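## Task

Pick up the tube on the shelved bench by the door and lower it fully into one of the holes of the tube rack on the shelved bench by the window. The task fails if the tube ever touches the floor, or if the robot topples or is left leaning.

## Robot and tools

ROBOT. TidyBot++: a wheeled base (0.54 m long, 0.50 m wide, 0.38 m tall) on four driven casters. It carries a single seven-joint arm ending in a two-finger gripper. The shoulder sits 0.12 m ahead of the base centre and 0.68 m above the floor. The arm starts folded with the hand pointing down. base_camera is fixed low on the front of the base (about 0.34 m up, tilted down; 644x364 px). wrist_camera rides on the hand and looks along it (fisheye, 644x476 px).

FRAMES. All positions are in metres. Base frame: origin on the floor below the base centre, x ahead, y to the left, z up. hand_pose and hand_target are printed in this frame as x, y, z, qw, qx, qy, qz. The hand point is midway between the finger pads. The hand's own z axis runs out along the fingers, and the fingers close along its y axis. The odometry frame is where the base frame was when the scene began. base_odometry is wheel-count only, so slip shows up as travel. Its heading is in radians, positive to the left, within -3.142..3.142. base_tilt is in degrees, positive when the robot leans forward or to the right.

move: one action per call. Its keys:
- base: an object holding offsets from where the base is when the command starts. translate_m drives ahead (+) or back, from -2 to 2 m. strafe_m slides left (+) or right, from -2 to 2 m. rotate_rad turns counter-clockwise seen from above (+), from -6.3 to 6.3 rad.
- joints: absolute targets by name. joint_1_rad turns the whole arm about the vertical, and positive is clockwise from above, the reverse of heading. joint_2_rad is the shoulder (-2.249..2.249). joint_4_rad is the elbow (-2.579..2.579). joint_6_rad is the wrist bend (-2.099..2.099). joint_1, 3, 5 and 7 have no limit but take the shorter way round, so turn them in steps of less than half a turn. Units are radians. gripper_pos runs from 0 (open, about 85 mm between pads) to 1 (closed). The gap is roughly 85 x (1 - gripper_pos) mm.
- target: one list of seven numbers [x, y, z, qw, qx, qy, qz]. It is an absolute hand pose in the base frame, in metres and a unit quaternion. When target is used, joints may contain only gripper_pos.
- speeds: caps for this call only. translate_m and strafe_m take 0.05-0.5 m/s (give a combined drive's speed under one key only). rotate_rad takes 0.1-1.57 rad/s. gripper_pos takes 0.234-0.993 per s.
- cameras: a list of "base_camera", "wrist_camera" or "all". Leaving it out means all; [] means none.
- blocking: true (the default) returns once everything is at rest. false returns after about 0.5 s while motion goes on.
A call with no action just reports the state and images.

OTHER TOOLS. wait(seconds 0-10, cameras) lets time pass. stop(cameras) brakes everything. zoom_image(camera, region [x0, y0, x1, y1] in pixels from the top-left corner, at most 504x504) enlarges the latest image of that camera. read_manual(section "licences") only returns licence text. finished_scene(scene, 1 or 2) ends the scene for good; the tube must then stay in place with no help.

RESULT LINES. "move" reads done, or else the worst status. base_status, joint_status and hand_status can say: done; moving; off_target (at rest but not at the goal, and possibly still pushing); not_followed (a safety check held back the joints); stopped; contact_stop or time_out (a stop you did not ask for); torque_fault; or limit_stop_at_motor_heat. "joint command not followed" plus "cause:" marks a self-collision refusal, and "pose unreachable" marks a refused target. motor_effort gives each motor's load in percent, with the peak of the last action in brackets. Motor temperatures lists one value per arm joint. on_its_own reports motion you did not command. "earlier move" reports a non-blocking move that is still running. ARM HIT means the arm struck the base or itself. If a call is refused, or an unrequested stop shows up, the remaining move, wait and finished_scene calls of that reply are skipped.

HANDLING TIPS. A hand aimed straight down can go no higher than about 0.94 m, and only near the base. Once a target reports done, the hand is usually within 3 cm. To correct it, add (wanted - hand_pose) to the last target's x, y, z. A held load makes the arm sag, so correct for it the same way. To keep a loaded hand still, resend hand_target and not hand_pose. Never command a joint to its current reading while it carries a load. The controller picks the joint angles itself, so the elbow may swing, the path curves and can overshoot, and it does not avoid furniture. Low, forward-pointing poses close to the base are unreliable and can hit the base. Closed fingertips reach about 20 mm past the hand point. When an object blocks the fingers, they lock and squeeze it. When a held tube comes to rest on a surface, hand_pose stops dropping and effort changes only slightly.

AVOID. Do not let the tube touch the floor, drop it, or release it while it is moving. Do not drive or turn while the arm is caught on something above about 0.6 m, because the robot can tip. Avoid sweeping a stretched arm sideways, and avoid reaching far over furniture right in front of the base. Avoid hard pushes and slams, since they can cause torque faults (a 10 s arm halt). Do not grip hard on a tube that is still resting on something. Do not hold a stretched arm or a load for long: motors above 60 °C raise MOTOR HOT, and at 75 °C the arm sags and halts. Backing the base away from whatever caught the arm straightens a lean.

Each tool is called after "Request:" as name([rows], argument=value, ...), one row to a line, values as JSON.

## Session

I'll start by looking at the current state and camera images.

Request:
move()

Scene clock: 0.00 s.
Motor temperatures (°C): [32 32 26 26 44 32 50]
base_odometry: x=+0.000 y=+0.000 heading=+0.000
base_tilt: forward=-0.6 right=+0.2
base_status: not commanded
joint_positions: joint_1_rad=-0.047 joint_2_rad=-0.364 joint_3_rad=+3.147 joint_4_rad=-2.501 joint_5_rad=-0.038 joint_6_rad=-0.869 joint_7_rad=+1.593 gripper_pos=+0.000
joint_status: not commanded
motor_effort: joint_1_rad=-1 joint_2_rad=-2 joint_3_rad=+0 joint_4_rad=+16 joint_5_rad=+1 joint_6_rad=+2 joint_7_rad=+1
hand_pose: x=+0.2761 y=+0.0170 z=+0.5981 quat_wxyz=(-0.017, +0.997, +0.021, +0.067) (m; base frame)
hand_target: x=+0.2772 y=+0.0171 z=+0.5986 quat_wxyz=(-0.017, +0.997, +0.021, +0.069) (m; base frame)
hand_status: not commanded
pictures: base_camera, wrist_camera

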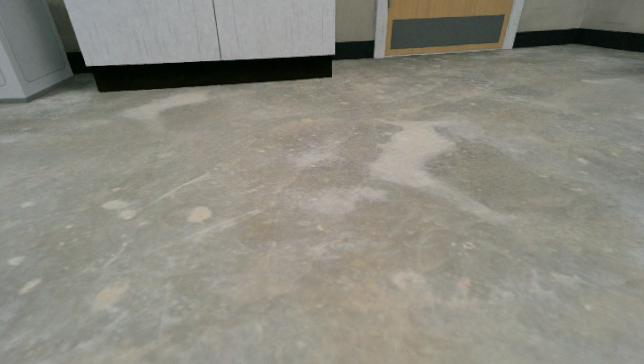

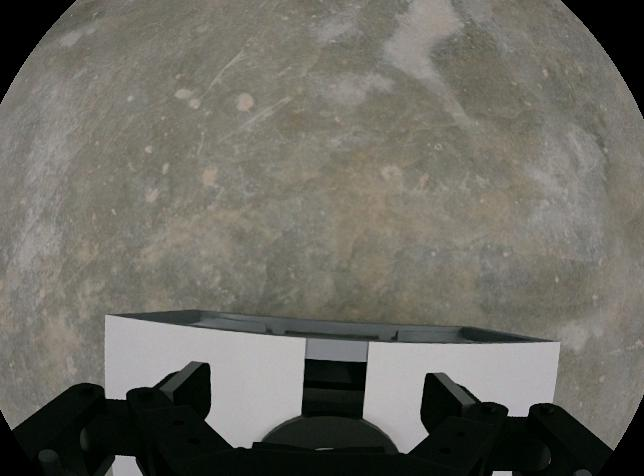

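Request:
move(joints={"joint_6_rad": 0.45, "joint_1_rad": 0.0})

Scene clock: 2.83 s.
Motor temperatures (°C): [32 32 26 26 44 32 50]
move: done
base_odometry: x=+0.000 y=+0.000 heading=+0.000
base_tilt: forward=-0.6 right=+0.2
base_status: not commanded
joint_positions: joint_1_rad=-0.023 joint_2_rad=-0.364 joint_3_rad=+3.147 joint_4_rad=-2.501 joint_5_rad=-0.038 joint_6_rad=+0.418 joint_7_rad=+1.593 gripper_pos=+0.000
joint_status: all done
motor_effort: joint_1_rad=-1(2) joint_2_rad=-6(7) joint_3_rad=-1(1) joint_4_rad=+20(21) joint_5_rad=+1(2) joint_6_rad=+9(9) joint_7_rad=+0(1)
hand_pose: x=+0.5424 y=+0.0037 z=+0.8603 quat_wxyz=(-0.005, +0.758, -0.003, +0.653) (m; base frame)
hand_target: x=+0.5441 y=-0.0064 z=+0.8709 quat_wxyz=(+0.003, +0.747, -0.012, +0.665) (m; base frame)
hand_status: not commanded
pictures: base_camera, wrist_camera
camera_calibration:
wrist_camera: T_world_to_cam=[[-0.00397015, -0.999417, 0.0339155, -0.0226014], [-0.163732, -0.0328083, -0.985959, 0.999221], [0.986497, -0.00946747, -0.163507, -0.263876], [0, 0, 0, 1]] pos_world=[0.423828, 0.0076963, 0.942812]

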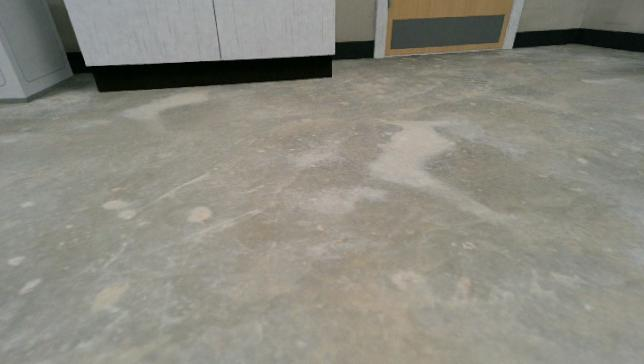

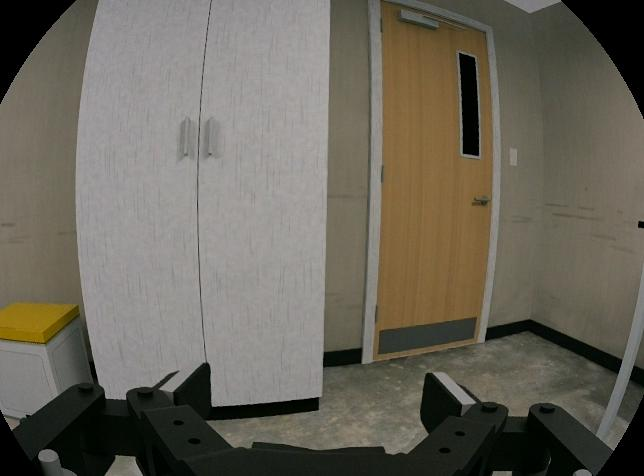

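Request:
move(joints={"joint_1_rad": 1.2}, cameras=["wrist_camera"])

Request:
move(joints={"joint_1_rad": 2.4}, cameras=["wrist_camera"])

Request:
move(joints={"joint_1_rad": 3.6}, cameras=["wrist_camera"])

Request:
move(joints={"joint_1_rad": 4.8}, cameras=["wrist_camera"])

Scene clock: 5.77 s.
Motor temperatures (°C): [32 32 26 26 44 32 50]
move: done
base_odometry: x=+0.000 y=+0.000 heading=+0.000
base_tilt: forward=-0.6 right=+0.2
base_status: not commanded
joint_positions: joint_1_rad=+1.177 joint_2_rad=-0.364 joint_3_rad=+3.147 joint_4_rad=-2.501 joint_5_rad=-0.038 joint_6_rad=+0.418 joint_7_rad=+1.593 gripper_pos=+0.000
joint_status: all done
motor_effort: joint_1_rad=-1(2) joint_2_rad=-7(7) joint_3_rad=+0(1) joint_4_rad=+20(21) joint_5_rad=+1(2) joint_6_rad=+9(9) joint_7_rad=+0(1)
hand_pose: x=+0.2758 y=-0.3933 z=+0.8604 quat_wxyz=(+0.365, +0.623, -0.431, +0.541) (m; base frame)
hand_target: x=+0.2671 y=-0.3985 z=+0.8709 quat_wxyz=(+0.378, +0.609, -0.432, +0.547) (m; base frame)
hand_status: not commanded
pictures: wrist_camera
camera_calibration:
wrist_camera: T_world_to_cam=[[-0.933003, -0.358266, 0.0339233, 0.0879432], [-0.0897439, 0.140348, -0.986027, 0.990446], [0.348498, -0.92301, -0.163098, -0.188286], [0, 0, 0, 1]] pos_world=[0.236555, -0.28129, 0.942914]

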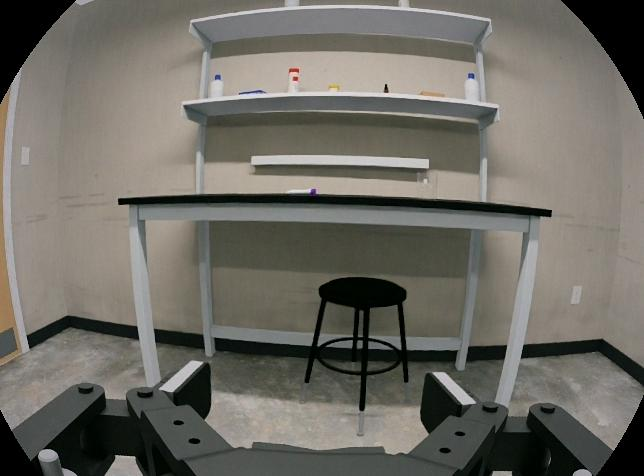

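Scene clock: 8.23 s.
Motor temperatures (°C): [32 32 26 26 44 32 50]
move: done
base_odometry: x=+0.000 y=+0.000 heading=+0.000
base_tilt: forward=-0.6 right=+0.2
base_status: not commanded
joint_positions: joint_1_rad=+2.377 joint_2_rad=-0.364 joint_3_rad=+3.147 joint_4_rad=-2.501 joint_5_rad=-0.038 joint_6_rad=+0.418 joint_7_rad=+1.593 gripper_pos=+0.000
joint_status: all done
motor_effort: joint_1_rad=-1(2) joint_2_rad=-6(7) joint_3_rad=+0(1) joint_4_rad=+20(21) joint_5_rad=+1(2) joint_6_rad=+9(9) joint_7_rad=+0(1)
hand_pose: x=-0.1907 y=-0.2887 z=+0.8604 quat_wxyz=(+0.607, +0.271, -0.707, +0.241) (m; base frame)
hand_target: x=-0.1988 y=-0.2824 z=+0.8709 quat_wxyz=(+0.621, +0.259, -0.700, +0.238) (m; base frame)
hand_status: not commanded
pictures: wrist_camera
camera_calibration:
wrist_camera: T_world_to_cam=[[-0.671965, 0.739805, 0.0339298, 0.0569054], [0.0982185, 0.134435, -0.986043, 0.968068], [-0.734041, -0.659254, -0.162998, -0.0595769], [0, 0, 0, 1]] pos_world=[-0.100576, -0.211517, 0.942914]

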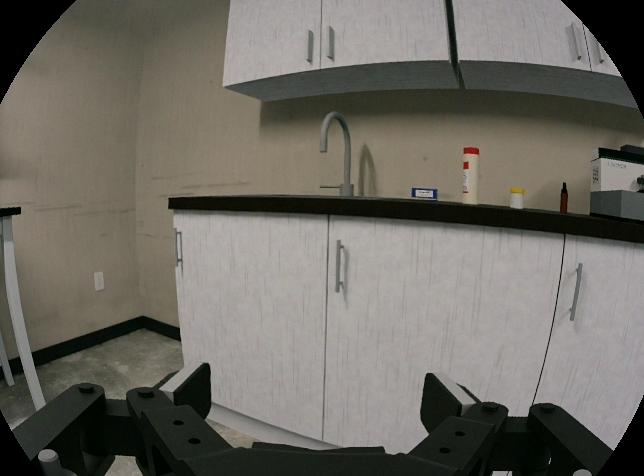

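Scene clock: 10.70 s.
Motor temperatures (°C): [32 32 26 26 44 32 50]
move: done
base_odometry: x=+0.000 y=+0.000 heading=+0.000
base_tilt: forward=-0.7 right=+0.2
base_status: not commanded
joint_positions: joint_1_rad=+3.577 joint_2_rad=-0.364 joint_3_rad=+3.147 joint_4_rad=-2.501 joint_5_rad=-0.038 joint_6_rad=+0.418 joint_7_rad=+1.593 gripper_pos=+0.000
joint_status: all done
motor_effort: joint_1_rad=-1(2) joint_2_rad=-6(7) joint_3_rad=-1(1) joint_4_rad=+20(21) joint_5_rad=+1(2) joint_6_rad=+9(9) joint_7_rad=+0(1)
hand_pose: x=-0.2623 y=+0.1841 z=+0.8605 quat_wxyz=(+0.637, -0.176, -0.737, -0.144) (m; base frame)
hand_target: x=-0.2593 y=+0.1938 z=+0.8709 quat_wxyz=(+0.647, -0.182, -0.724, -0.154) (m; base frame)
hand_status: not commanded
pictures: wrist_camera
camera_calibration:
wrist_camera: T_world_to_cam=[[0.446007, 0.894387, 0.0339126, -0.0762112], [0.160789, -0.0427924, -0.986061, 0.960605], [-0.880469, 0.445243, -0.162893, -0.0422669], [0, 0, 0, 1]] pos_world=[-0.157678, 0.128088, 0.942915]

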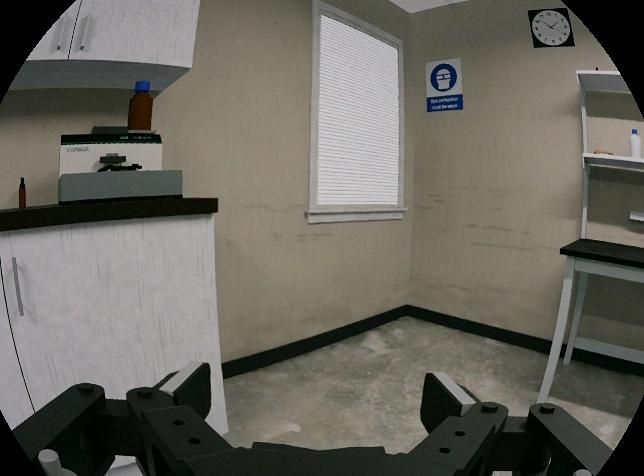

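Scene clock: 13.17 s.
Motor temperatures (°C): [32 32 26 26 44 32 50]
move: done
base_odometry: x=+0.000 y=+0.000 heading=+0.000
base_tilt: forward=-0.6 right=+0.2
base_status: not commanded
joint_positions: joint_1_rad=+4.777 joint_2_rad=-0.364 joint_3_rad=+3.147 joint_4_rad=-2.501 joint_5_rad=-0.038 joint_6_rad=+0.419 joint_7_rad=+1.593 gripper_pos=+0.000
joint_status: all done
motor_effort: joint_1_rad=-1(2) joint_2_rad=-6(7) joint_3_rad=+0(1) joint_4_rad=+20(20) joint_5_rad=+1(2) joint_6_rad=+9(9) joint_7_rad=+0(1)
hand_pose: x=+0.1524 y=+0.4221 z=+0.8605 quat_wxyz=(+0.444, -0.561, -0.509, -0.478) (m; base frame)
hand_target: x=+0.1626 y=+0.4229 z=+0.8709 quat_wxyz=(+0.447, -0.559, -0.495, -0.493) (m; base frame)
hand_status: not commanded
pictures: wrist_camera
camera_calibration:
wrist_camera: T_world_to_cam=[[0.995222, -0.0915482, 0.0339509, -0.14155], [0.0184359, -0.165272, -0.986076, 0.977535], [0.0958846, 0.98199, -0.162794, -0.158573], [0, 0, 0, 1]] pos_world=[0.138056, 0.304317, 0.942915]

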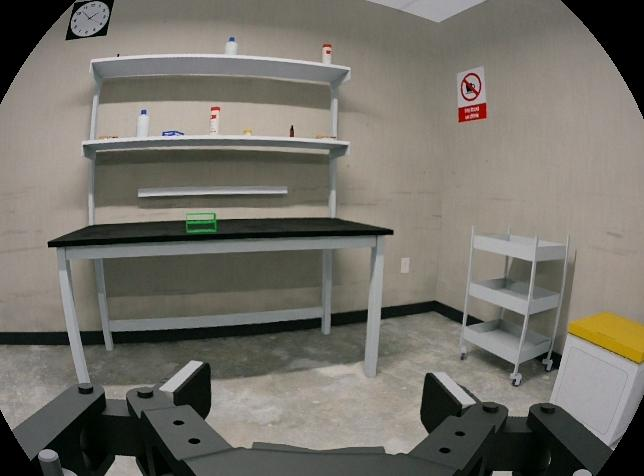

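Request:
zoom_image(camera="wrist_camera", region=[120, 160, 300, 260])

Request:
move(joints={"joint_1_rad": 3.6}, cameras=[])

Request:
move(joints={"joint_1_rad": 2.4}, cameras=[])

Request:
move(joints={"joint_1_rad": 1.3}, cameras=["wrist_camera"])

Request:
zoom_image(camera="wrist_camera", region=[180, 120, 400, 260])

Scaled by 2.800.

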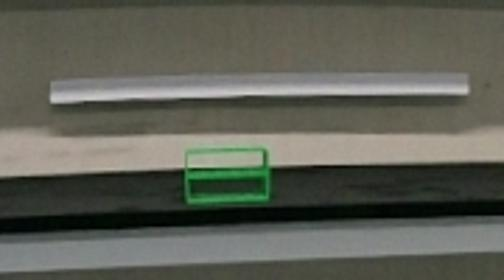

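Scene clock: 16.20 s.
Motor temperatures (°C): [32 32 26 26 44 32 50]
move: done
base_odometry: x=+0.000 y=+0.000 heading=+0.000
base_tilt: forward=-0.7 right=+0.2
base_status: not commanded
joint_positions: joint_1_rad=+3.623 joint_2_rad=-0.364 joint_3_rad=+3.147 joint_4_rad=-2.501 joint_5_rad=-0.038 joint_6_rad=+0.419 joint_7_rad=+1.593 gripper_pos=+0.000
joint_status: all done
motor_effort: joint_1_rad=-1(2) joint_2_rad=-6(7) joint_3_rad=+0(1) joint_4_rad=+20(21) joint_5_rad=+1(2) joint_6_rad=+8(9) joint_7_rad=+0(1)
hand_pose: x=-0.2535 y=+0.2013 z=+0.8605 quat_wxyz=(+0.633, -0.192, -0.733, -0.158) (m; base frame)
hand_target: x=-0.2593 y=+0.1938 z=+0.8709 quat_wxyz=(+0.647, -0.182, -0.724, -0.154) (m; base frame)
hand_status: not commanded
pictures: none
No camera images: "cameras" was empty.

Scene clock: 18.67 s.
Motor temperatures (°C): [32 32 26 27 44 32 50]
move: done
base_odometry: x=+0.000 y=+0.000 heading=+0.000
base_tilt: forward=-0.7 right=+0.2
base_status: not commanded
joint_positions: joint_1_rad=+2.423 joint_2_rad=-0.364 joint_3_rad=+3.147 joint_4_rad=-2.501 joint_5_rad=-0.038 joint_6_rad=+0.419 joint_7_rad=+1.593 gripper_pos=+0.000
joint_status: all done
motor_effort: joint_1_rad=-1(3) joint_2_rad=-6(7) joint_3_rad=-1(1) joint_4_rad=+21(21) joint_5_rad=+1(2) joint_6_rad=+9(9) joint_7_rad=+0(1)
hand_pose: x=-0.2037 y=-0.2742 z=+0.8606 quat_wxyz=(+0.612, +0.255, -0.713, +0.227) (m; base frame)
hand_target: x=-0.1988 y=-0.2824 z=+0.8709 quat_wxyz=(+0.621, +0.259, -0.700, +0.238) (m; base frame)
hand_status: not commanded
pictures: none
No camera images: "cameras" was empty.

Scene clock: 21.07 s.
Motor temperatures (°C): [32 32 26 27 44 32 50]
move: done
base_odometry: x=+0.000 y=+0.000 heading=+0.000
base_tilt: forward=-0.6 right=+0.2
base_status: not commanded
joint_positions: joint_1_rad=+1.323 joint_2_rad=-0.364 joint_3_rad=+3.147 joint_4_rad=-2.501 joint_5_rad=-0.038 joint_6_rad=+0.419 joint_7_rad=+1.593 gripper_pos=+0.000
joint_status: all done
motor_effort: joint_1_rad=-1(2) joint_2_rad=-6(7) joint_3_rad=-1(1) joint_4_rad=+20(21) joint_5_rad=+1(2) joint_6_rad=+9(9) joint_7_rad=+0(1)
hand_pose: x=+0.2171 y=-0.4119 z=+0.8606 quat_wxyz=(+0.403, +0.590, -0.475, +0.514) (m; base frame)
hand_target: x=+0.2265 y=-0.4113 z=+0.8709 quat_wxyz=(+0.405, +0.587, -0.462, +0.527) (m; base frame)
hand_status: not commanded
pictures: wrist_camera
camera_calibration:
wrist_camera: T_world_to_cam=[[-0.975138, -0.218989, 0.0339167, 0.0929061], [-0.0682785, 0.151308, -0.986126, 0.987901], [0.210819, -0.963924, -0.162498, -0.172477], [0, 0, 0, 1]] pos_world=[0.19441, -0.295386, 0.943016]

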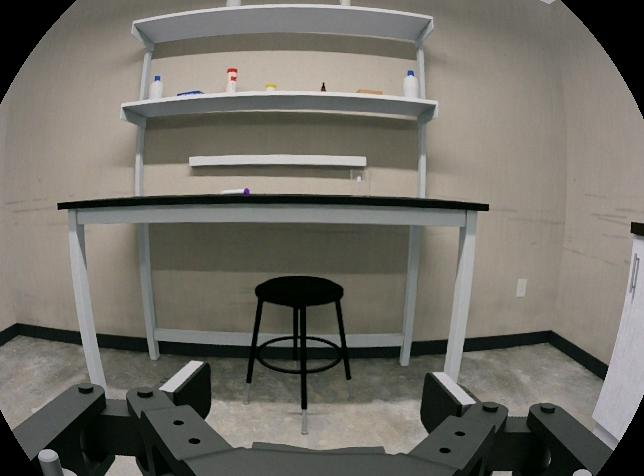

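Scaled by 2.291.

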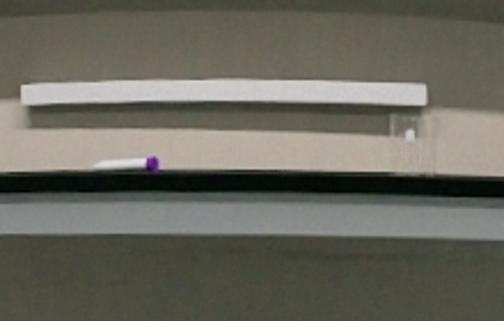

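Request:
move(joints={"joint_1_rad": 0.0, "joint_2_rad": 0.0, "joint_4_rad": -1.2, "joint_6_rad": -0.9}, base={"rotate_rad": -1.57})

Scene clock: 25.40 s.
Motor temperatures (°C): [32 32 26 27 44 32 50]
move: done
base_odometry: x=+0.000 y=+0.000 heading=-1.569
base_tilt: forward=-0.6 right=+0.2
base_status: done
joint_positions: joint_1_rad=+0.018 joint_2_rad=-0.021 joint_3_rad=+3.148 joint_4_rad=-1.228 joint_5_rad=-0.038 joint_6_rad=-0.860 joint_7_rad=+1.593 gripper_pos=+0.000
joint_status: all done
motor_effort: joint_1_rad=-1(3) joint_2_rad=-20(21) joint_3_rad=-1(2) joint_4_rad=+21(23) joint_5_rad=+1(2) joint_6_rad=+8(10) joint_7_rad=+0(1)
hand_pose: x=+0.6779 y=-0.0035 z=+1.0661 quat_wxyz=(-0.007, +0.859, -0.004, +0.512) (m; base frame)
hand_target: x=+0.6808 y=+0.0073 z=+1.0595 quat_wxyz=(-0.012, +0.867, +0.004, +0.498) (m; base frame)
hand_status: not commanded
pictures: base_camera, wrist_camera
camera_calibration:
wrist_camera: T_world_to_cam=[[0.010657, -0.999525, 0.0289049, -0.0408743], [-0.489462, -0.030421, -0.871494, 1.3229], [0.871959, -0.00486036, -0.489554, 0.0613134], [0, 0, 0, 1]] pos_world=[0.594482, -0.000312959, 1.1841]

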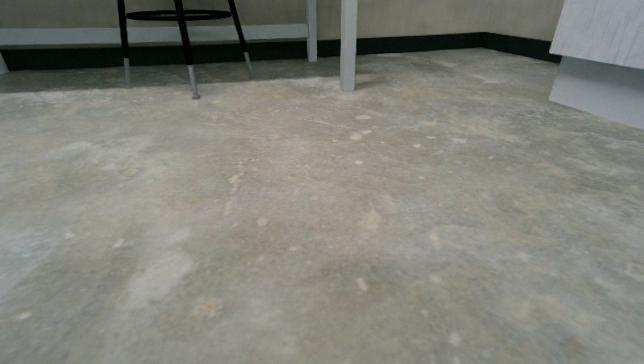

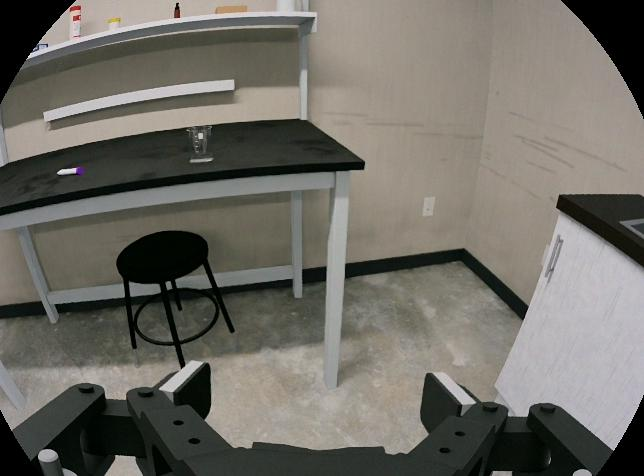

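Request:
zoom_image(camera="wrist_camera", region=[0, 100, 200, 250])

Request:
zoom_image(camera="wrist_camera", region=[180, 80, 400, 230])

Scaled by 2.520.

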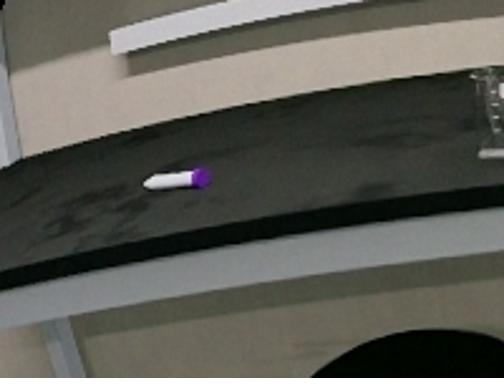

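Scaled by 2.291.

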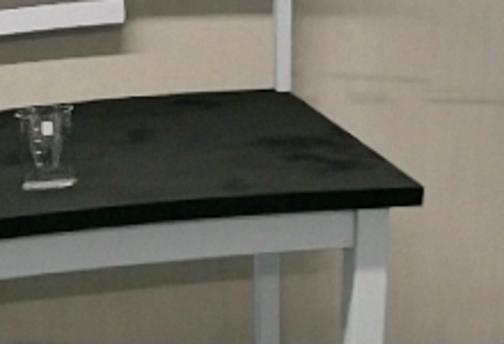

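Request:
move(base={"rotate_rad": 0.302}, cameras=[])

Request:
move(base={"translate_m": 0.65, "strafe_m": 0.31})

Scene clock: 40.97 s.
Motor temperatures (°C): [32 32 26 27 43 32 50]
move: done
base_odometry: x=+0.000 y=+0.000 heading=-1.268
base_tilt: forward=-0.6 right=+0.2
base_status: done
joint_positions: joint_1_rad=+0.006 joint_2_rad=-0.018 joint_3_rad=+3.145 joint_4_rad=-1.228 joint_5_rad=-0.038 joint_6_rad=-0.862 joint_7_rad=+1.593 gripper_pos=+0.000
joint_status: not commanded
motor_effort: joint_1_rad=+0(3) joint_2_rad=-20(21) joint_3_rad=-1(3) joint_4_rad=+22(22) joint_5_rad=+1(2) joint_6_rad=+8(8) joint_7_rad=+1(1)
hand_pose: x=+0.6787 y=+0.0055 z=+1.0637 quat_wxyz=(-0.011, +0.860, +0.003, +0.509) (m; base frame)
hand_target: x=+0.6808 y=+0.0073 z=+1.0595 quat_wxyz=(-0.012, +0.867, +0.004, +0.498) (m; base frame)
hand_status: not commanded
pictures: none
No camera images: "cameras" was empty.

Scene clock: 43.40 s.
Motor temperatures (°C): [32 32 26 27 43 32 50]
move: done
base_odometry: x=+0.490 y=-0.528 heading=-1.269
base_tilt: forward=-0.6 right=+0.2
base_status: done
joint_positions: joint_1_rad=+0.006 joint_2_rad=+0.000 joint_3_rad=+3.145 joint_4_rad=-1.226 joint_5_rad=-0.038 joint_6_rad=-0.865 joint_7_rad=+1.593 gripper_pos=+0.000
joint_status: not commanded
motor_effort: joint_1_rad=+0(3) joint_2_rad=-21(25) joint_3_rad=-1(3) joint_4_rad=+21(23) joint_5_rad=+1(1) joint_6_rad=+8(8) joint_7_rad=+0(2)
hand_pose: x=+0.6850 y=+0.0054 z=+1.0544 quat_wxyz=(-0.011, +0.865, +0.003, +0.502) (m; base frame)
hand_target: x=+0.6808 y=+0.0073 z=+1.0595 quat_wxyz=(-0.012, +0.867, +0.004, +0.498) (m; base frame)
hand_status: not commanded
pictures: base_camera, wrist_camera
camera_calibration:
wrist_camera: T_world_to_cam=[[0.0273047, -0.99923, 0.0281879, -0.0424207], [-0.509364, -0.0381707, -0.859704, 1.31772], [0.860118, 0.00911603, -0.510013, 0.0790158], [0, 0, 0, 1]] pos_world=[0.604392, 0.00718983, 1.17434]

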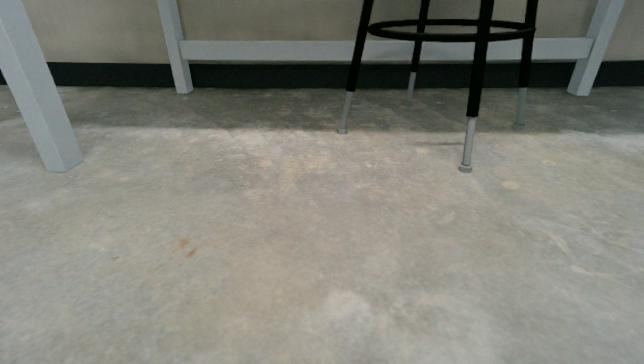

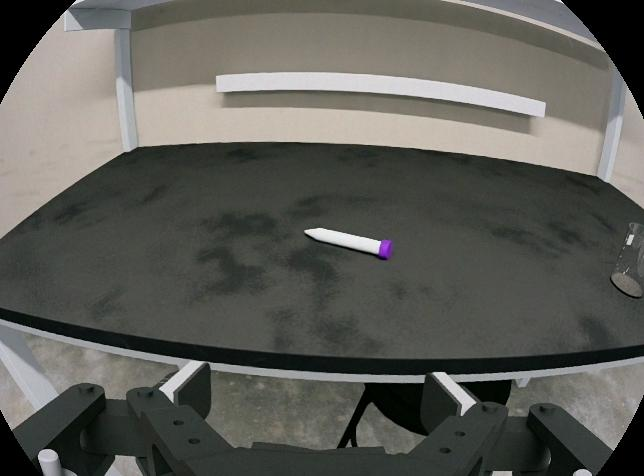

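Request:
zoom_image(camera="wrist_camera", region=[290, 200, 410, 280])

Scaled by 4.200.

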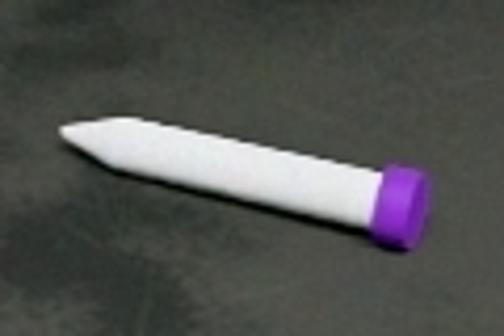

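Request:
move(base={"translate_m": -1.7, "strafe_m": -0.09, "rotate_rad": 2.981})

Scene clock: 51.90 s.
Motor temperatures (°C): [32 32 26 27 43 32 49]
move: done
base_odometry: x=-0.101 y=+1.068 heading=+1.713
base_tilt: forward=-0.6 right=+0.2
base_status: done
joint_positions: joint_1_rad=+0.004 joint_2_rad=-0.002 joint_3_rad=+3.148 joint_4_rad=-1.225 joint_5_rad=-0.038 joint_6_rad=-0.866 joint_7_rad=+1.593 gripper_pos=+0.000
joint_status: not commanded
motor_effort: joint_1_rad=-1(5) joint_2_rad=-21(26) joint_3_rad=-1(4) joint_4_rad=+22(23) joint_5_rad=+1(2) joint_6_rad=+8(8) joint_7_rad=+0(1)
hand_pose: x=+0.6841 y=+0.0043 z=+1.0560 quat_wxyz=(-0.010, +0.864, +0.002, +0.503) (m; base frame)
hand_target: x=+0.6808 y=+0.0073 z=+1.0595 quat_wxyz=(-0.012, +0.867, +0.004, +0.498) (m; base frame)
hand_status: not commanded
pictures: base_camera, wrist_camera
camera_calibration:
wrist_camera: T_world_to_cam=[[0.0254078, -0.999277, 0.0282814, -0.0423039], [-0.507483, -0.0372672, -0.860856, 1.31846], [0.861287, 0.00752012, -0.508063, 0.0776602], [0, 0, 0, 1]] pos_world=[0.603283, 0.00627796, 1.17566]

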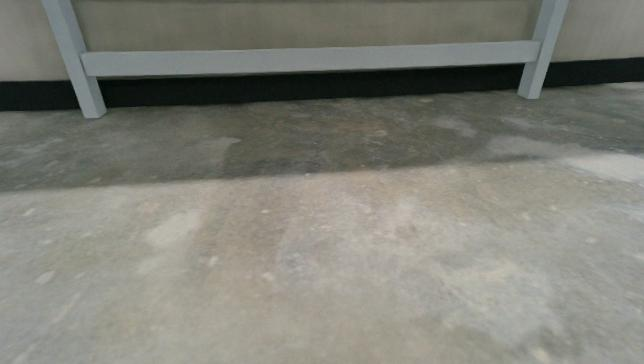

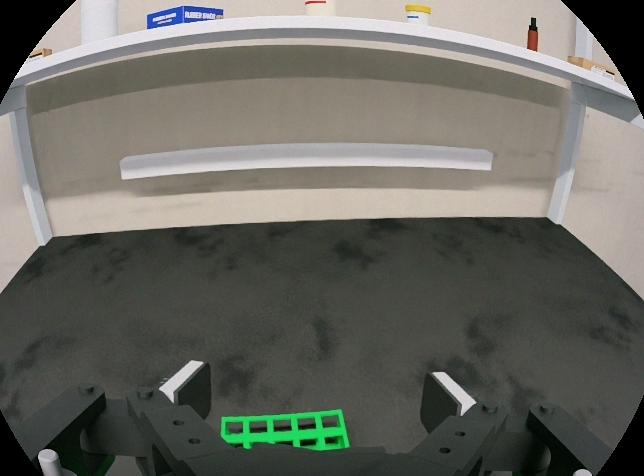

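Request:
move(base={"translate_m": -0.3})

Scene clock: 53.97 s.
Motor temperatures (°C): [32 32 26 27 43 32 49]
move: done
base_odometry: x=-0.059 y=+0.771 heading=+1.712
base_tilt: forward=-0.7 right=+0.2
base_status: done
joint_positions: joint_1_rad=+0.004 joint_2_rad=-0.010 joint_3_rad=+3.148 joint_4_rad=-1.223 joint_5_rad=-0.038 joint_6_rad=-0.868 joint_7_rad=+1.593 gripper_pos=+0.000
joint_status: not commanded
motor_effort: joint_1_rad=+0(3) joint_2_rad=-20(25) joint_3_rad=-1(4) joint_4_rad=+22(23) joint_5_rad=+1(1) joint_6_rad=+7(8) joint_7_rad=-1(1)
hand_pose: x=+0.6810 y=+0.0043 z=+1.0607 quat_wxyz=(-0.010, +0.863, +0.002, +0.506) (m; base frame)
hand_target: x=+0.6808 y=+0.0073 z=+1.0595 quat_wxyz=(-0.012, +0.867, +0.004, +0.498) (m; base frame)
hand_status: not commanded
pictures: base_camera, wrist_camera
camera_calibration:
wrist_camera: T_world_to_cam=[[0.0251527, -0.999274, 0.0286125, -0.0424556], [-0.500868, -0.037367, -0.864717, 1.32057], [0.865158, 0.00741891, -0.501444, 0.0731267], [0, 0, 0, 1]] pos_world=[0.599235, 0.00637858, 1.17981]

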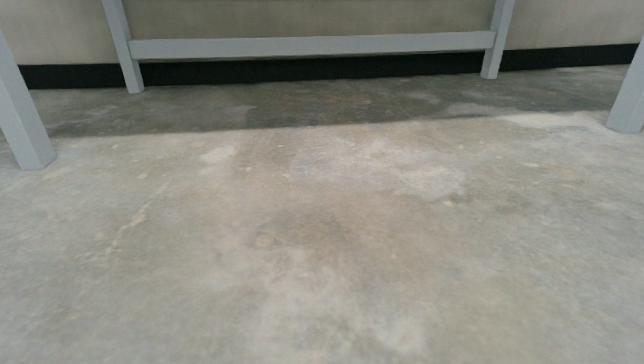

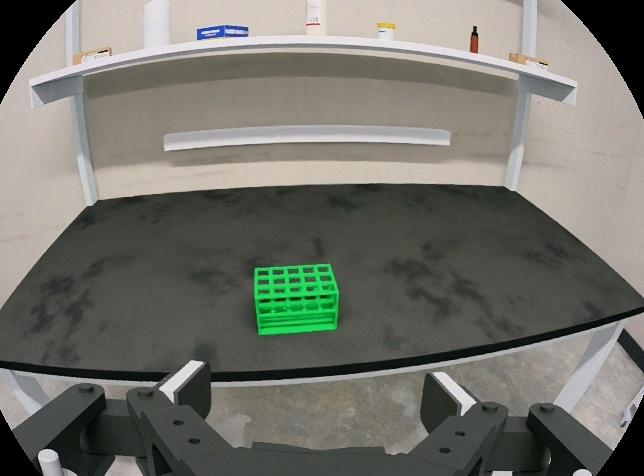

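Request:
zoom_image(camera="wrist_camera", region=[235, 245, 355, 345])

Scaled by 4.200.

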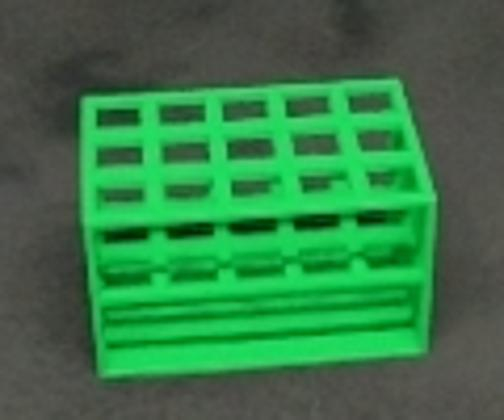

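Request:
move(base={"translate_m": -1.6435, "strafe_m": -0.1937, "rotate_rad": -2.981})

Scene clock: 91.93 s.
Motor temperatures (°C): [32 32 26 27 43 32 49]
move: done
base_odometry: x=+0.364 y=-0.829 heading=-1.270
base_tilt: forward=-0.6 right=+0.2
base_status: done
joint_positions: joint_1_rad=+0.003 joint_2_rad=-0.002 joint_3_rad=+3.148 joint_4_rad=-1.223 joint_5_rad=-0.038 joint_6_rad=-0.868 joint_7_rad=+1.593 gripper_pos=+0.000
joint_status: not commanded
motor_effort: joint_1_rad=-1(3) joint_2_rad=-21(25) joint_3_rad=-1(3) joint_4_rad=+21(22) joint_5_rad=+1(2) joint_6_rad=+8(8) joint_7_rad=+1(1)
hand_pose: x=+0.6838 y=+0.0051 z=+1.0565 quat_wxyz=(-0.011, +0.864, +0.002, +0.503) (m; base frame)
hand_target: x=+0.6808 y=+0.0073 z=+1.0595 quat_wxyz=(-0.012, +0.867, +0.004, +0.498) (m; base frame)
hand_status: not commanded
pictures: base_camera, wrist_camera
camera_calibration:
wrist_camera: T_world_to_cam=[[0.0268455, -0.999237, 0.0283646, -0.0425632], [-0.507417, -0.0380689, -0.860859, 1.31868], [0.861282, 0.00871754, -0.508052, 0.0782386], [0, 0, 0, 1]] pos_world=[0.602879, 0.00698795, 1.17616]

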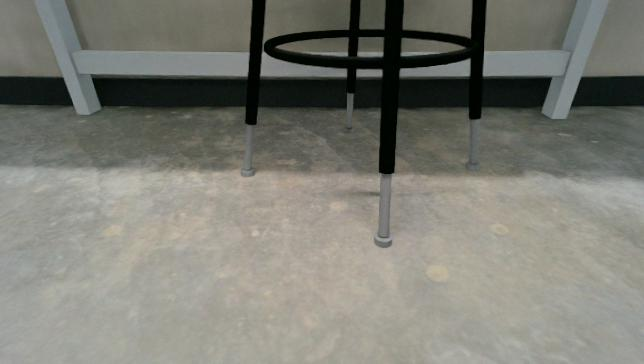

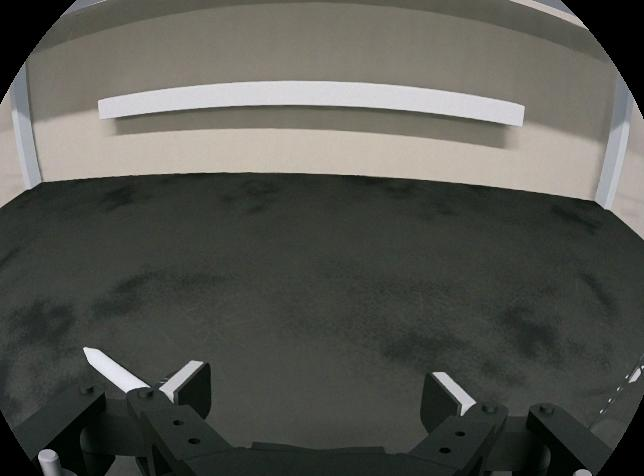

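Request:
move(base={"translate_m": 0.30}, speeds={"translate_m": 0.2})

Scene clock: 94.90 s.
Motor temperatures (°C): [32 32 26 27 43 32 49]
move: done
base_odometry: x=+0.453 y=-1.116 heading=-1.270
base_tilt: forward=-0.6 right=+0.2
base_status: done
joint_positions: joint_1_rad=+0.003 joint_2_rad=-0.002 joint_3_rad=+3.148 joint_4_rad=-1.223 joint_5_rad=-0.038 joint_6_rad=-0.868 joint_7_rad=+1.593 gripper_pos=+0.000
joint_status: not commanded
motor_effort: joint_1_rad=-1(1) joint_2_rad=-21(24) joint_3_rad=-1(1) joint_4_rad=+22(22) joint_5_rad=+1(1) joint_6_rad=+8(8) joint_7_rad=+1(1)
hand_pose: x=+0.6838 y=+0.0052 z=+1.0565 quat_wxyz=(-0.011, +0.864, +0.003, +0.503) (m; base frame)
hand_target: x=+0.6808 y=+0.0073 z=+1.0595 quat_wxyz=(-0.012, +0.867, +0.004, +0.498) (m; base frame)
hand_status: not commanded
pictures: base_camera, wrist_camera
camera_calibration:
wrist_camera: T_world_to_cam=[[0.0268474, -0.999237, 0.0283678, -0.0425709], [-0.507417, -0.0380726, -0.860859, 1.31877], [0.861282, 0.00871753, -0.508052, 0.0782894], [0, 0, 0, 1]] pos_world=[0.602879, 0.00698798, 1.17626]

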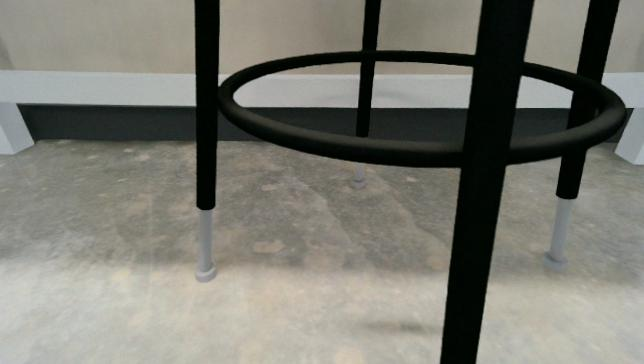

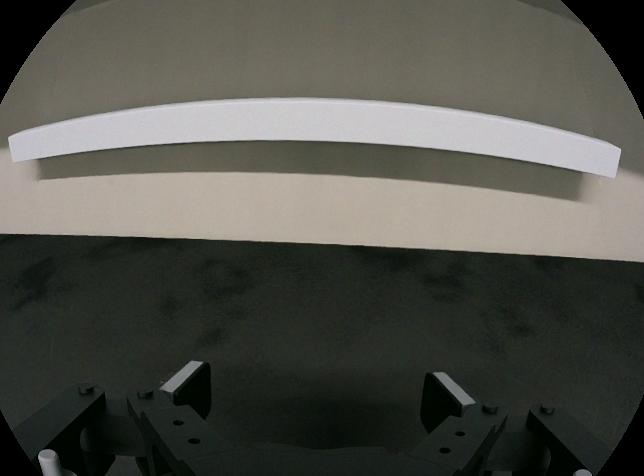

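Request:
move(joints={"joint_1_rad": 0.1, "joint_2_rad": 0.05, "joint_3_rad": 3.147, "joint_4_rad": -0.8, "joint_5_rad": -0.574, "joint_6_rad": -2.02, "joint_7_rad": -0.565})

Scene clock: 100.43 s.
Motor temperatures (°C): [32 32 26 27 43 32 49]
move: done
base_odometry: x=+0.453 y=-1.116 heading=-1.270
base_tilt: forward=-0.6 right=+0.2
base_status: not commanded
joint_positions: joint_1_rad=+0.076 joint_2_rad=+0.033 joint_3_rad=+3.148 joint_4_rad=-0.826 joint_5_rad=-0.532 joint_6_rad=-1.982 joint_7_rad=-0.479 gripper_pos=+0.000
joint_status: all done
motor_effort: joint_1_rad=-1(2) joint_2_rad=-16(22) joint_3_rad=-1(2) joint_4_rad=+15(22) joint_5_rad=-2(3) joint_6_rad=+3(8) joint_7_rad=-1(2)
hand_pose: x=+0.4485 y=+0.1193 z=+1.0403 quat_wxyz=(-0.244, +0.584, -0.767, -0.105) (m; base frame)
hand_target: x=+0.4444 y=+0.1201 z=+1.0435 quat_wxyz=(-0.235, +0.554, -0.788, -0.132) (m; base frame)
hand_status: not commanded
pictures: base_camera, wrist_camera
camera_calibration:
wrist_camera: T_world_to_cam=[[-0.9577, 0.253977, -0.135299, 0.540577], [0.154135, 0.849771, 0.504115, -0.632871], [0.243007, 0.461937, -0.852973, 0.853747], [0, 0, 0, 1]] pos_world=[0.407792, 0.0061238, 1.1204]

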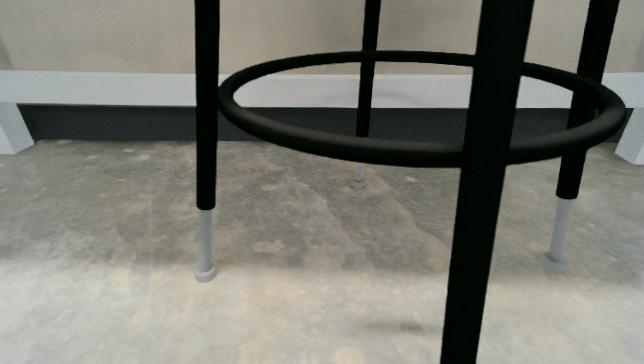

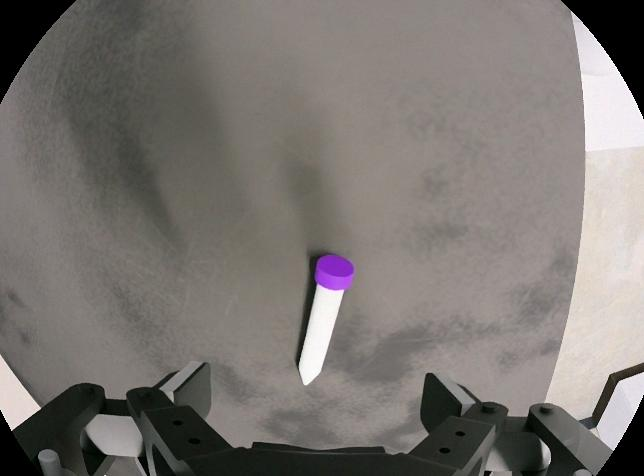

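Request:
zoom_image(camera="wrist_camera", region=[260, 230, 400, 400])

Scaled by 2.965.

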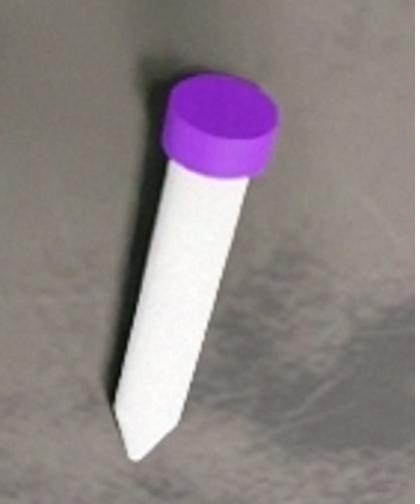

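Request:
move(target=[0.4454, 0.0988, 1.016, 0.21815, -0.51969, 0.81419, 0.13924], cameras=["wrist_camera"])

Scene clock: 104.67 s.
Motor temperatures (°C): [32 32 26 27 43 32 49]
move: done
base_odometry: x=+0.453 y=-1.116 heading=-1.270
base_tilt: forward=-0.6 right=+0.2
base_status: not commanded
joint_positions: joint_1_rad=+0.073 joint_2_rad=+0.027 joint_3_rad=+3.243 joint_4_rad=-0.913 joint_5_rad=-0.533 joint_6_rad=-1.984 joint_7_rad=-0.482 gripper_pos=+0.000
joint_status: not commanded
motor_effort: joint_1_rad=-1(2) joint_2_rad=-16(17) joint_3_rad=-1(1) joint_4_rad=+15(16) joint_5_rad=-2(3) joint_6_rad=+2(3) joint_7_rad=+0(1)
hand_pose: x=+0.4501 y=+0.0911 z=+1.0153 quat_wxyz=(-0.218, +0.542, -0.803, -0.121) (m; base frame)
hand_target: x=+0.4454 y=+0.0988 z=+1.0160 quat_wxyz=(-0.218, +0.520, -0.814, -0.139) (m; base frame)
hand_status: done (0.009 m and 3.5 deg from the pose sent, 0.032 m and 10.3 deg at the start)
pictures: wrist_camera
camera_calibration:
wrist_camera: T_world_to_cam=[[-0.938029, 0.342522, -0.0527296, 0.445163], [0.273708, 0.825549, 0.493511, -0.637296], [0.212569, 0.448495, -0.86814, 0.875431], [0, 0, 0, 1]] pos_world=[0.40592, -0.0189851, 1.09798]

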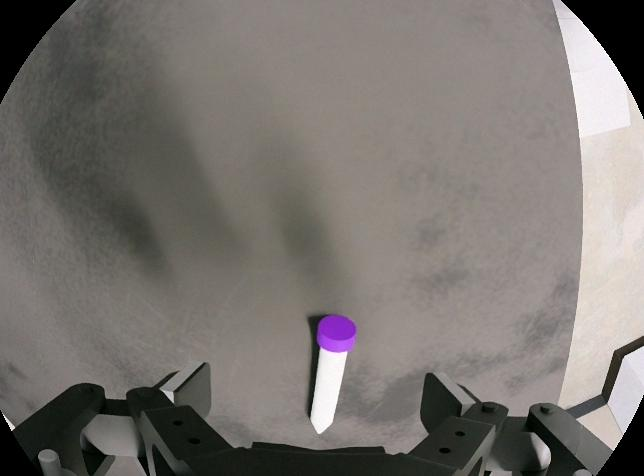

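Request:
zoom_image(camera="wrist_camera", region=[260, 290, 400, 460])

Scaled by 2.965.

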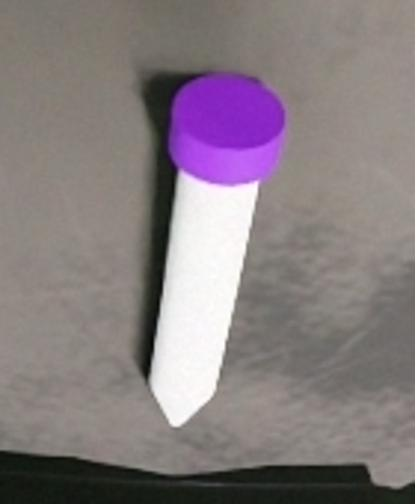

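Request:
move(target=[0.4521, 0.1324, 0.9732, -0.21824, 0.49732, -0.82522, -0.15743], joints={"gripper_pos": 0.35}, cameras=["wrist_camera"])

Scene clock: 108.97 s.
Motor temperatures (°C): [32 32 26 27 43 32 49]
move: done
base_odometry: x=+0.453 y=-1.116 heading=-1.270
base_tilt: forward=-0.6 right=+0.2
base_status: not commanded
joint_positions: joint_1_rad=+0.048 joint_2_rad=-0.018 joint_3_rad=+3.196 joint_4_rad=-1.130 joint_5_rad=-0.533 joint_6_rad=-1.826 joint_7_rad=-0.516 gripper_pos=+0.351
joint_status: all done
motor_effort: joint_1_rad=+0(1) joint_2_rad=-15(17) joint_3_rad=-1(1) joint_4_rad=+17(17) joint_5_rad=-3(3) joint_6_rad=+2(3) joint_7_rad=+0(1)
hand_pose: x=+0.4522 y=+0.1205 z=+0.9747 quat_wxyz=(-0.217, +0.521, -0.811, -0.153) (m; base frame)
hand_target: x=+0.4521 y=+0.1324 z=+0.9732 quat_wxyz=(-0.218, +0.497, -0.825, -0.157) (m; base frame)
hand_status: done (0.012 m and 3.3 deg from the pose sent, 0.059 m and 7.0 deg at the start)
pictures: wrist_camera
camera_calibration:
wrist_camera: T_world_to_cam=[[-0.929432, 0.368883, 0.00907267, 0.367637], [0.318167, 0.788712, 0.526026, -0.689521], [0.186886, 0.491792, -0.85042, 0.815641], [0, 0, 0, 1]] pos_world=[0.408645, 0.00709222, 1.05301]

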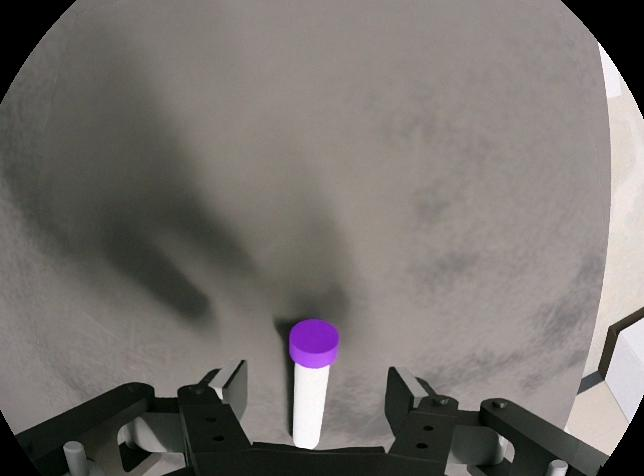

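Request:
zoom_image(camera="wrist_camera", region=[220, 300, 420, 460])

Scaled by 2.520.

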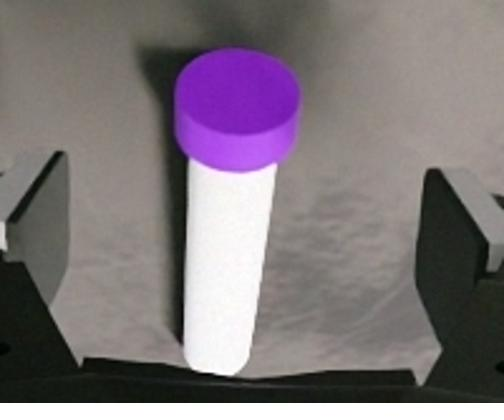

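Request:
move(target=[0.4585, 0.1430, 0.957, -0.21824, 0.49732, -0.82522, -0.15743], cameras=["wrist_camera"])

Scene clock: 111.47 s.
Motor temperatures (°C): [32 32 26 27 43 32 49]
move: done
base_odometry: x=+0.453 y=-1.116 heading=-1.270
base_tilt: forward=-0.6 right=+0.2
base_status: not commanded
joint_positions: joint_1_rad=+0.036 joint_2_rad=-0.025 joint_3_rad=+3.169 joint_4_rad=-1.191 joint_5_rad=-0.533 joint_6_rad=-1.757 joint_7_rad=-0.520 gripper_pos=+0.351
joint_status: not commanded
motor_effort: joint_1_rad=-1(2) joint_2_rad=-16(17) joint_3_rad=-1(1) joint_4_rad=+17(18) joint_5_rad=-3(4) joint_6_rad=+2(2) joint_7_rad=+0(1)
hand_pose: x=+0.4577 y=+0.1353 z=+0.9617 quat_wxyz=(-0.223, +0.522, -0.808, -0.158) (m; base frame)
hand_target: x=+0.4585 y=+0.1430 z=+0.9570 quat_wxyz=(-0.218, +0.497, -0.825, -0.157) (m; base frame)
hand_status: done (0.009 m and 3.5 deg from the pose sent, 0.029 m and 3.3 deg at the start)
pictures: wrist_camera
camera_calibration:
wrist_camera: T_world_to_cam=[[-0.931158, 0.364497, 0.00933546, 0.3685], [0.311663, 0.782378, 0.539213, -0.704968], [0.189238, 0.505002, -0.842118, 0.785429], [0, 0, 0, 1]] pos_world=[0.414212, 0.0205906, 1.03811]

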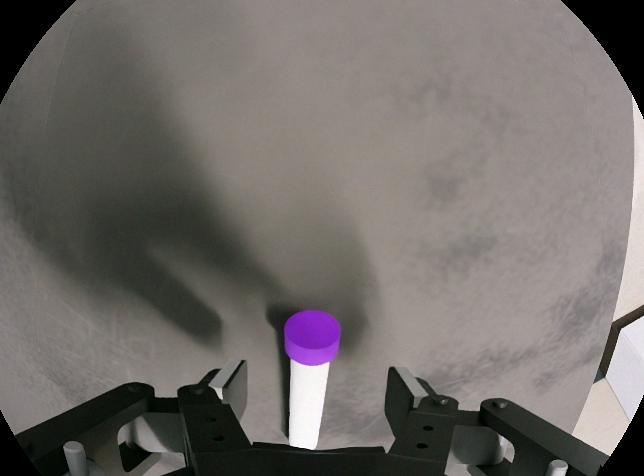

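Request:
move(target=[0.4639, 0.1460, 0.9420, -0.21824, 0.49732, -0.82522, -0.15743], cameras=["wrist_camera"])

Scene clock: 112.60 s.
Motor temperatures (°C): [32 32 26 27 43 32 49]
move: done
base_odometry: x=+0.453 y=-1.116 heading=-1.270
base_tilt: forward=-0.6 right=+0.2
base_status: not commanded
joint_positions: joint_1_rad=+0.034 joint_2_rad=-0.028 joint_3_rad=+3.164 joint_4_rad=-1.244 joint_5_rad=-0.533 joint_6_rad=-1.707 joint_7_rad=-0.520 gripper_pos=+0.351
joint_status: not commanded
motor_effort: joint_1_rad=-1(1) joint_2_rad=-16(18) joint_3_rad=-1(1) joint_4_rad=+17(18) joint_5_rad=-3(3) joint_6_rad=+2(2) joint_7_rad=+1(1)
hand_pose: x=+0.4634 y=+0.1386 z=+0.9481 quat_wxyz=(-0.224, +0.514, -0.812, -0.162) (m; base frame)
hand_target: x=+0.4639 y=+0.1460 z=+0.9420 quat_wxyz=(-0.218, +0.497, -0.825, -0.157) (m; base frame)
hand_status: done (0.010 m and 2.5 deg from the pose sent, 0.023 m and 3.5 deg at the start)
pictures: wrist_camera
camera_calibration:
wrist_camera: T_world_to_cam=[[-0.924825, 0.379917, 0.0190402, 0.358443], [0.32823, 0.771703, 0.544738, -0.713444], [0.192262, 0.510037, -0.83839, 0.765678], [0, 0, 0, 1]] pos_world=[0.41846, 0.0238645, 1.02375]

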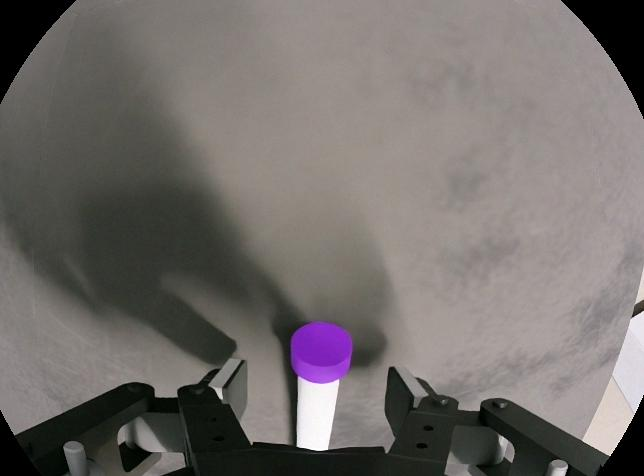

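Request:
move(joints={"gripper_pos": 0.74}, speeds={"gripper_pos": 0.3}, cameras=["wrist_camera"])

Request:
zoom_image(camera="wrist_camera", region=[220, 300, 420, 460])

Scene clock: 114.87 s.
Motor temperatures (°C): [32 32 26 27 43 32 49]
move: done
base_odometry: x=+0.453 y=-1.116 heading=-1.270
base_tilt: forward=-0.6 right=+0.2
base_status: not commanded
joint_positions: joint_1_rad=+0.034 joint_2_rad=-0.028 joint_3_rad=+3.164 joint_4_rad=-1.244 joint_5_rad=-0.533 joint_6_rad=-1.706 joint_7_rad=-0.520 gripper_pos=+0.738
joint_status: all done
motor_effort: joint_1_rad=+0(1) joint_2_rad=-16(16) joint_3_rad=-1(1) joint_4_rad=+17(18) joint_5_rad=-3(4) joint_6_rad=+2(2) joint_7_rad=+0(1)
hand_pose: x=+0.4635 y=+0.1386 z=+0.9482 quat_wxyz=(-0.224, +0.514, -0.812, -0.162) (m; base frame)
hand_target: x=+0.4639 y=+0.1460 z=+0.9420 quat_wxyz=(-0.218, +0.497, -0.825, -0.157) (m; base frame)
hand_status: not commanded
pictures: wrist_camera
camera_calibration:
wrist_camera: T_world_to_cam=[[-0.924743, 0.380131, 0.0187503, 0.358793], [0.328226, 0.771595, 0.544893, -0.713631], [0.192663, 0.51004, -0.838296, 0.765393], [0, 0, 0, 1]] pos_world=[0.41856, 0.023865, 1.02375]

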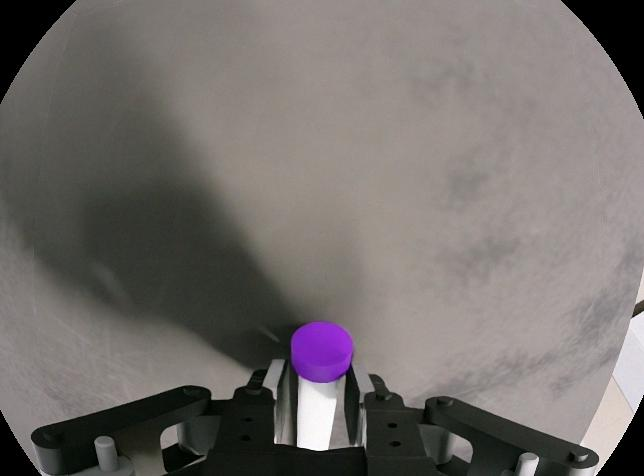

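Scaled by 2.520.

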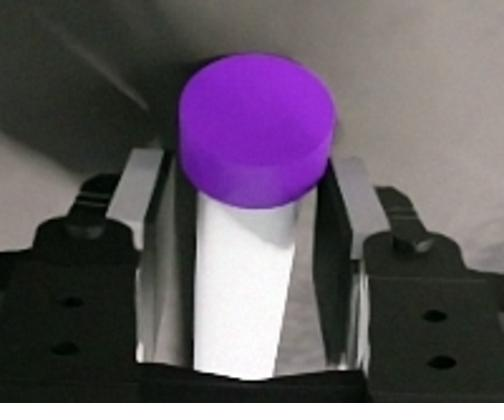

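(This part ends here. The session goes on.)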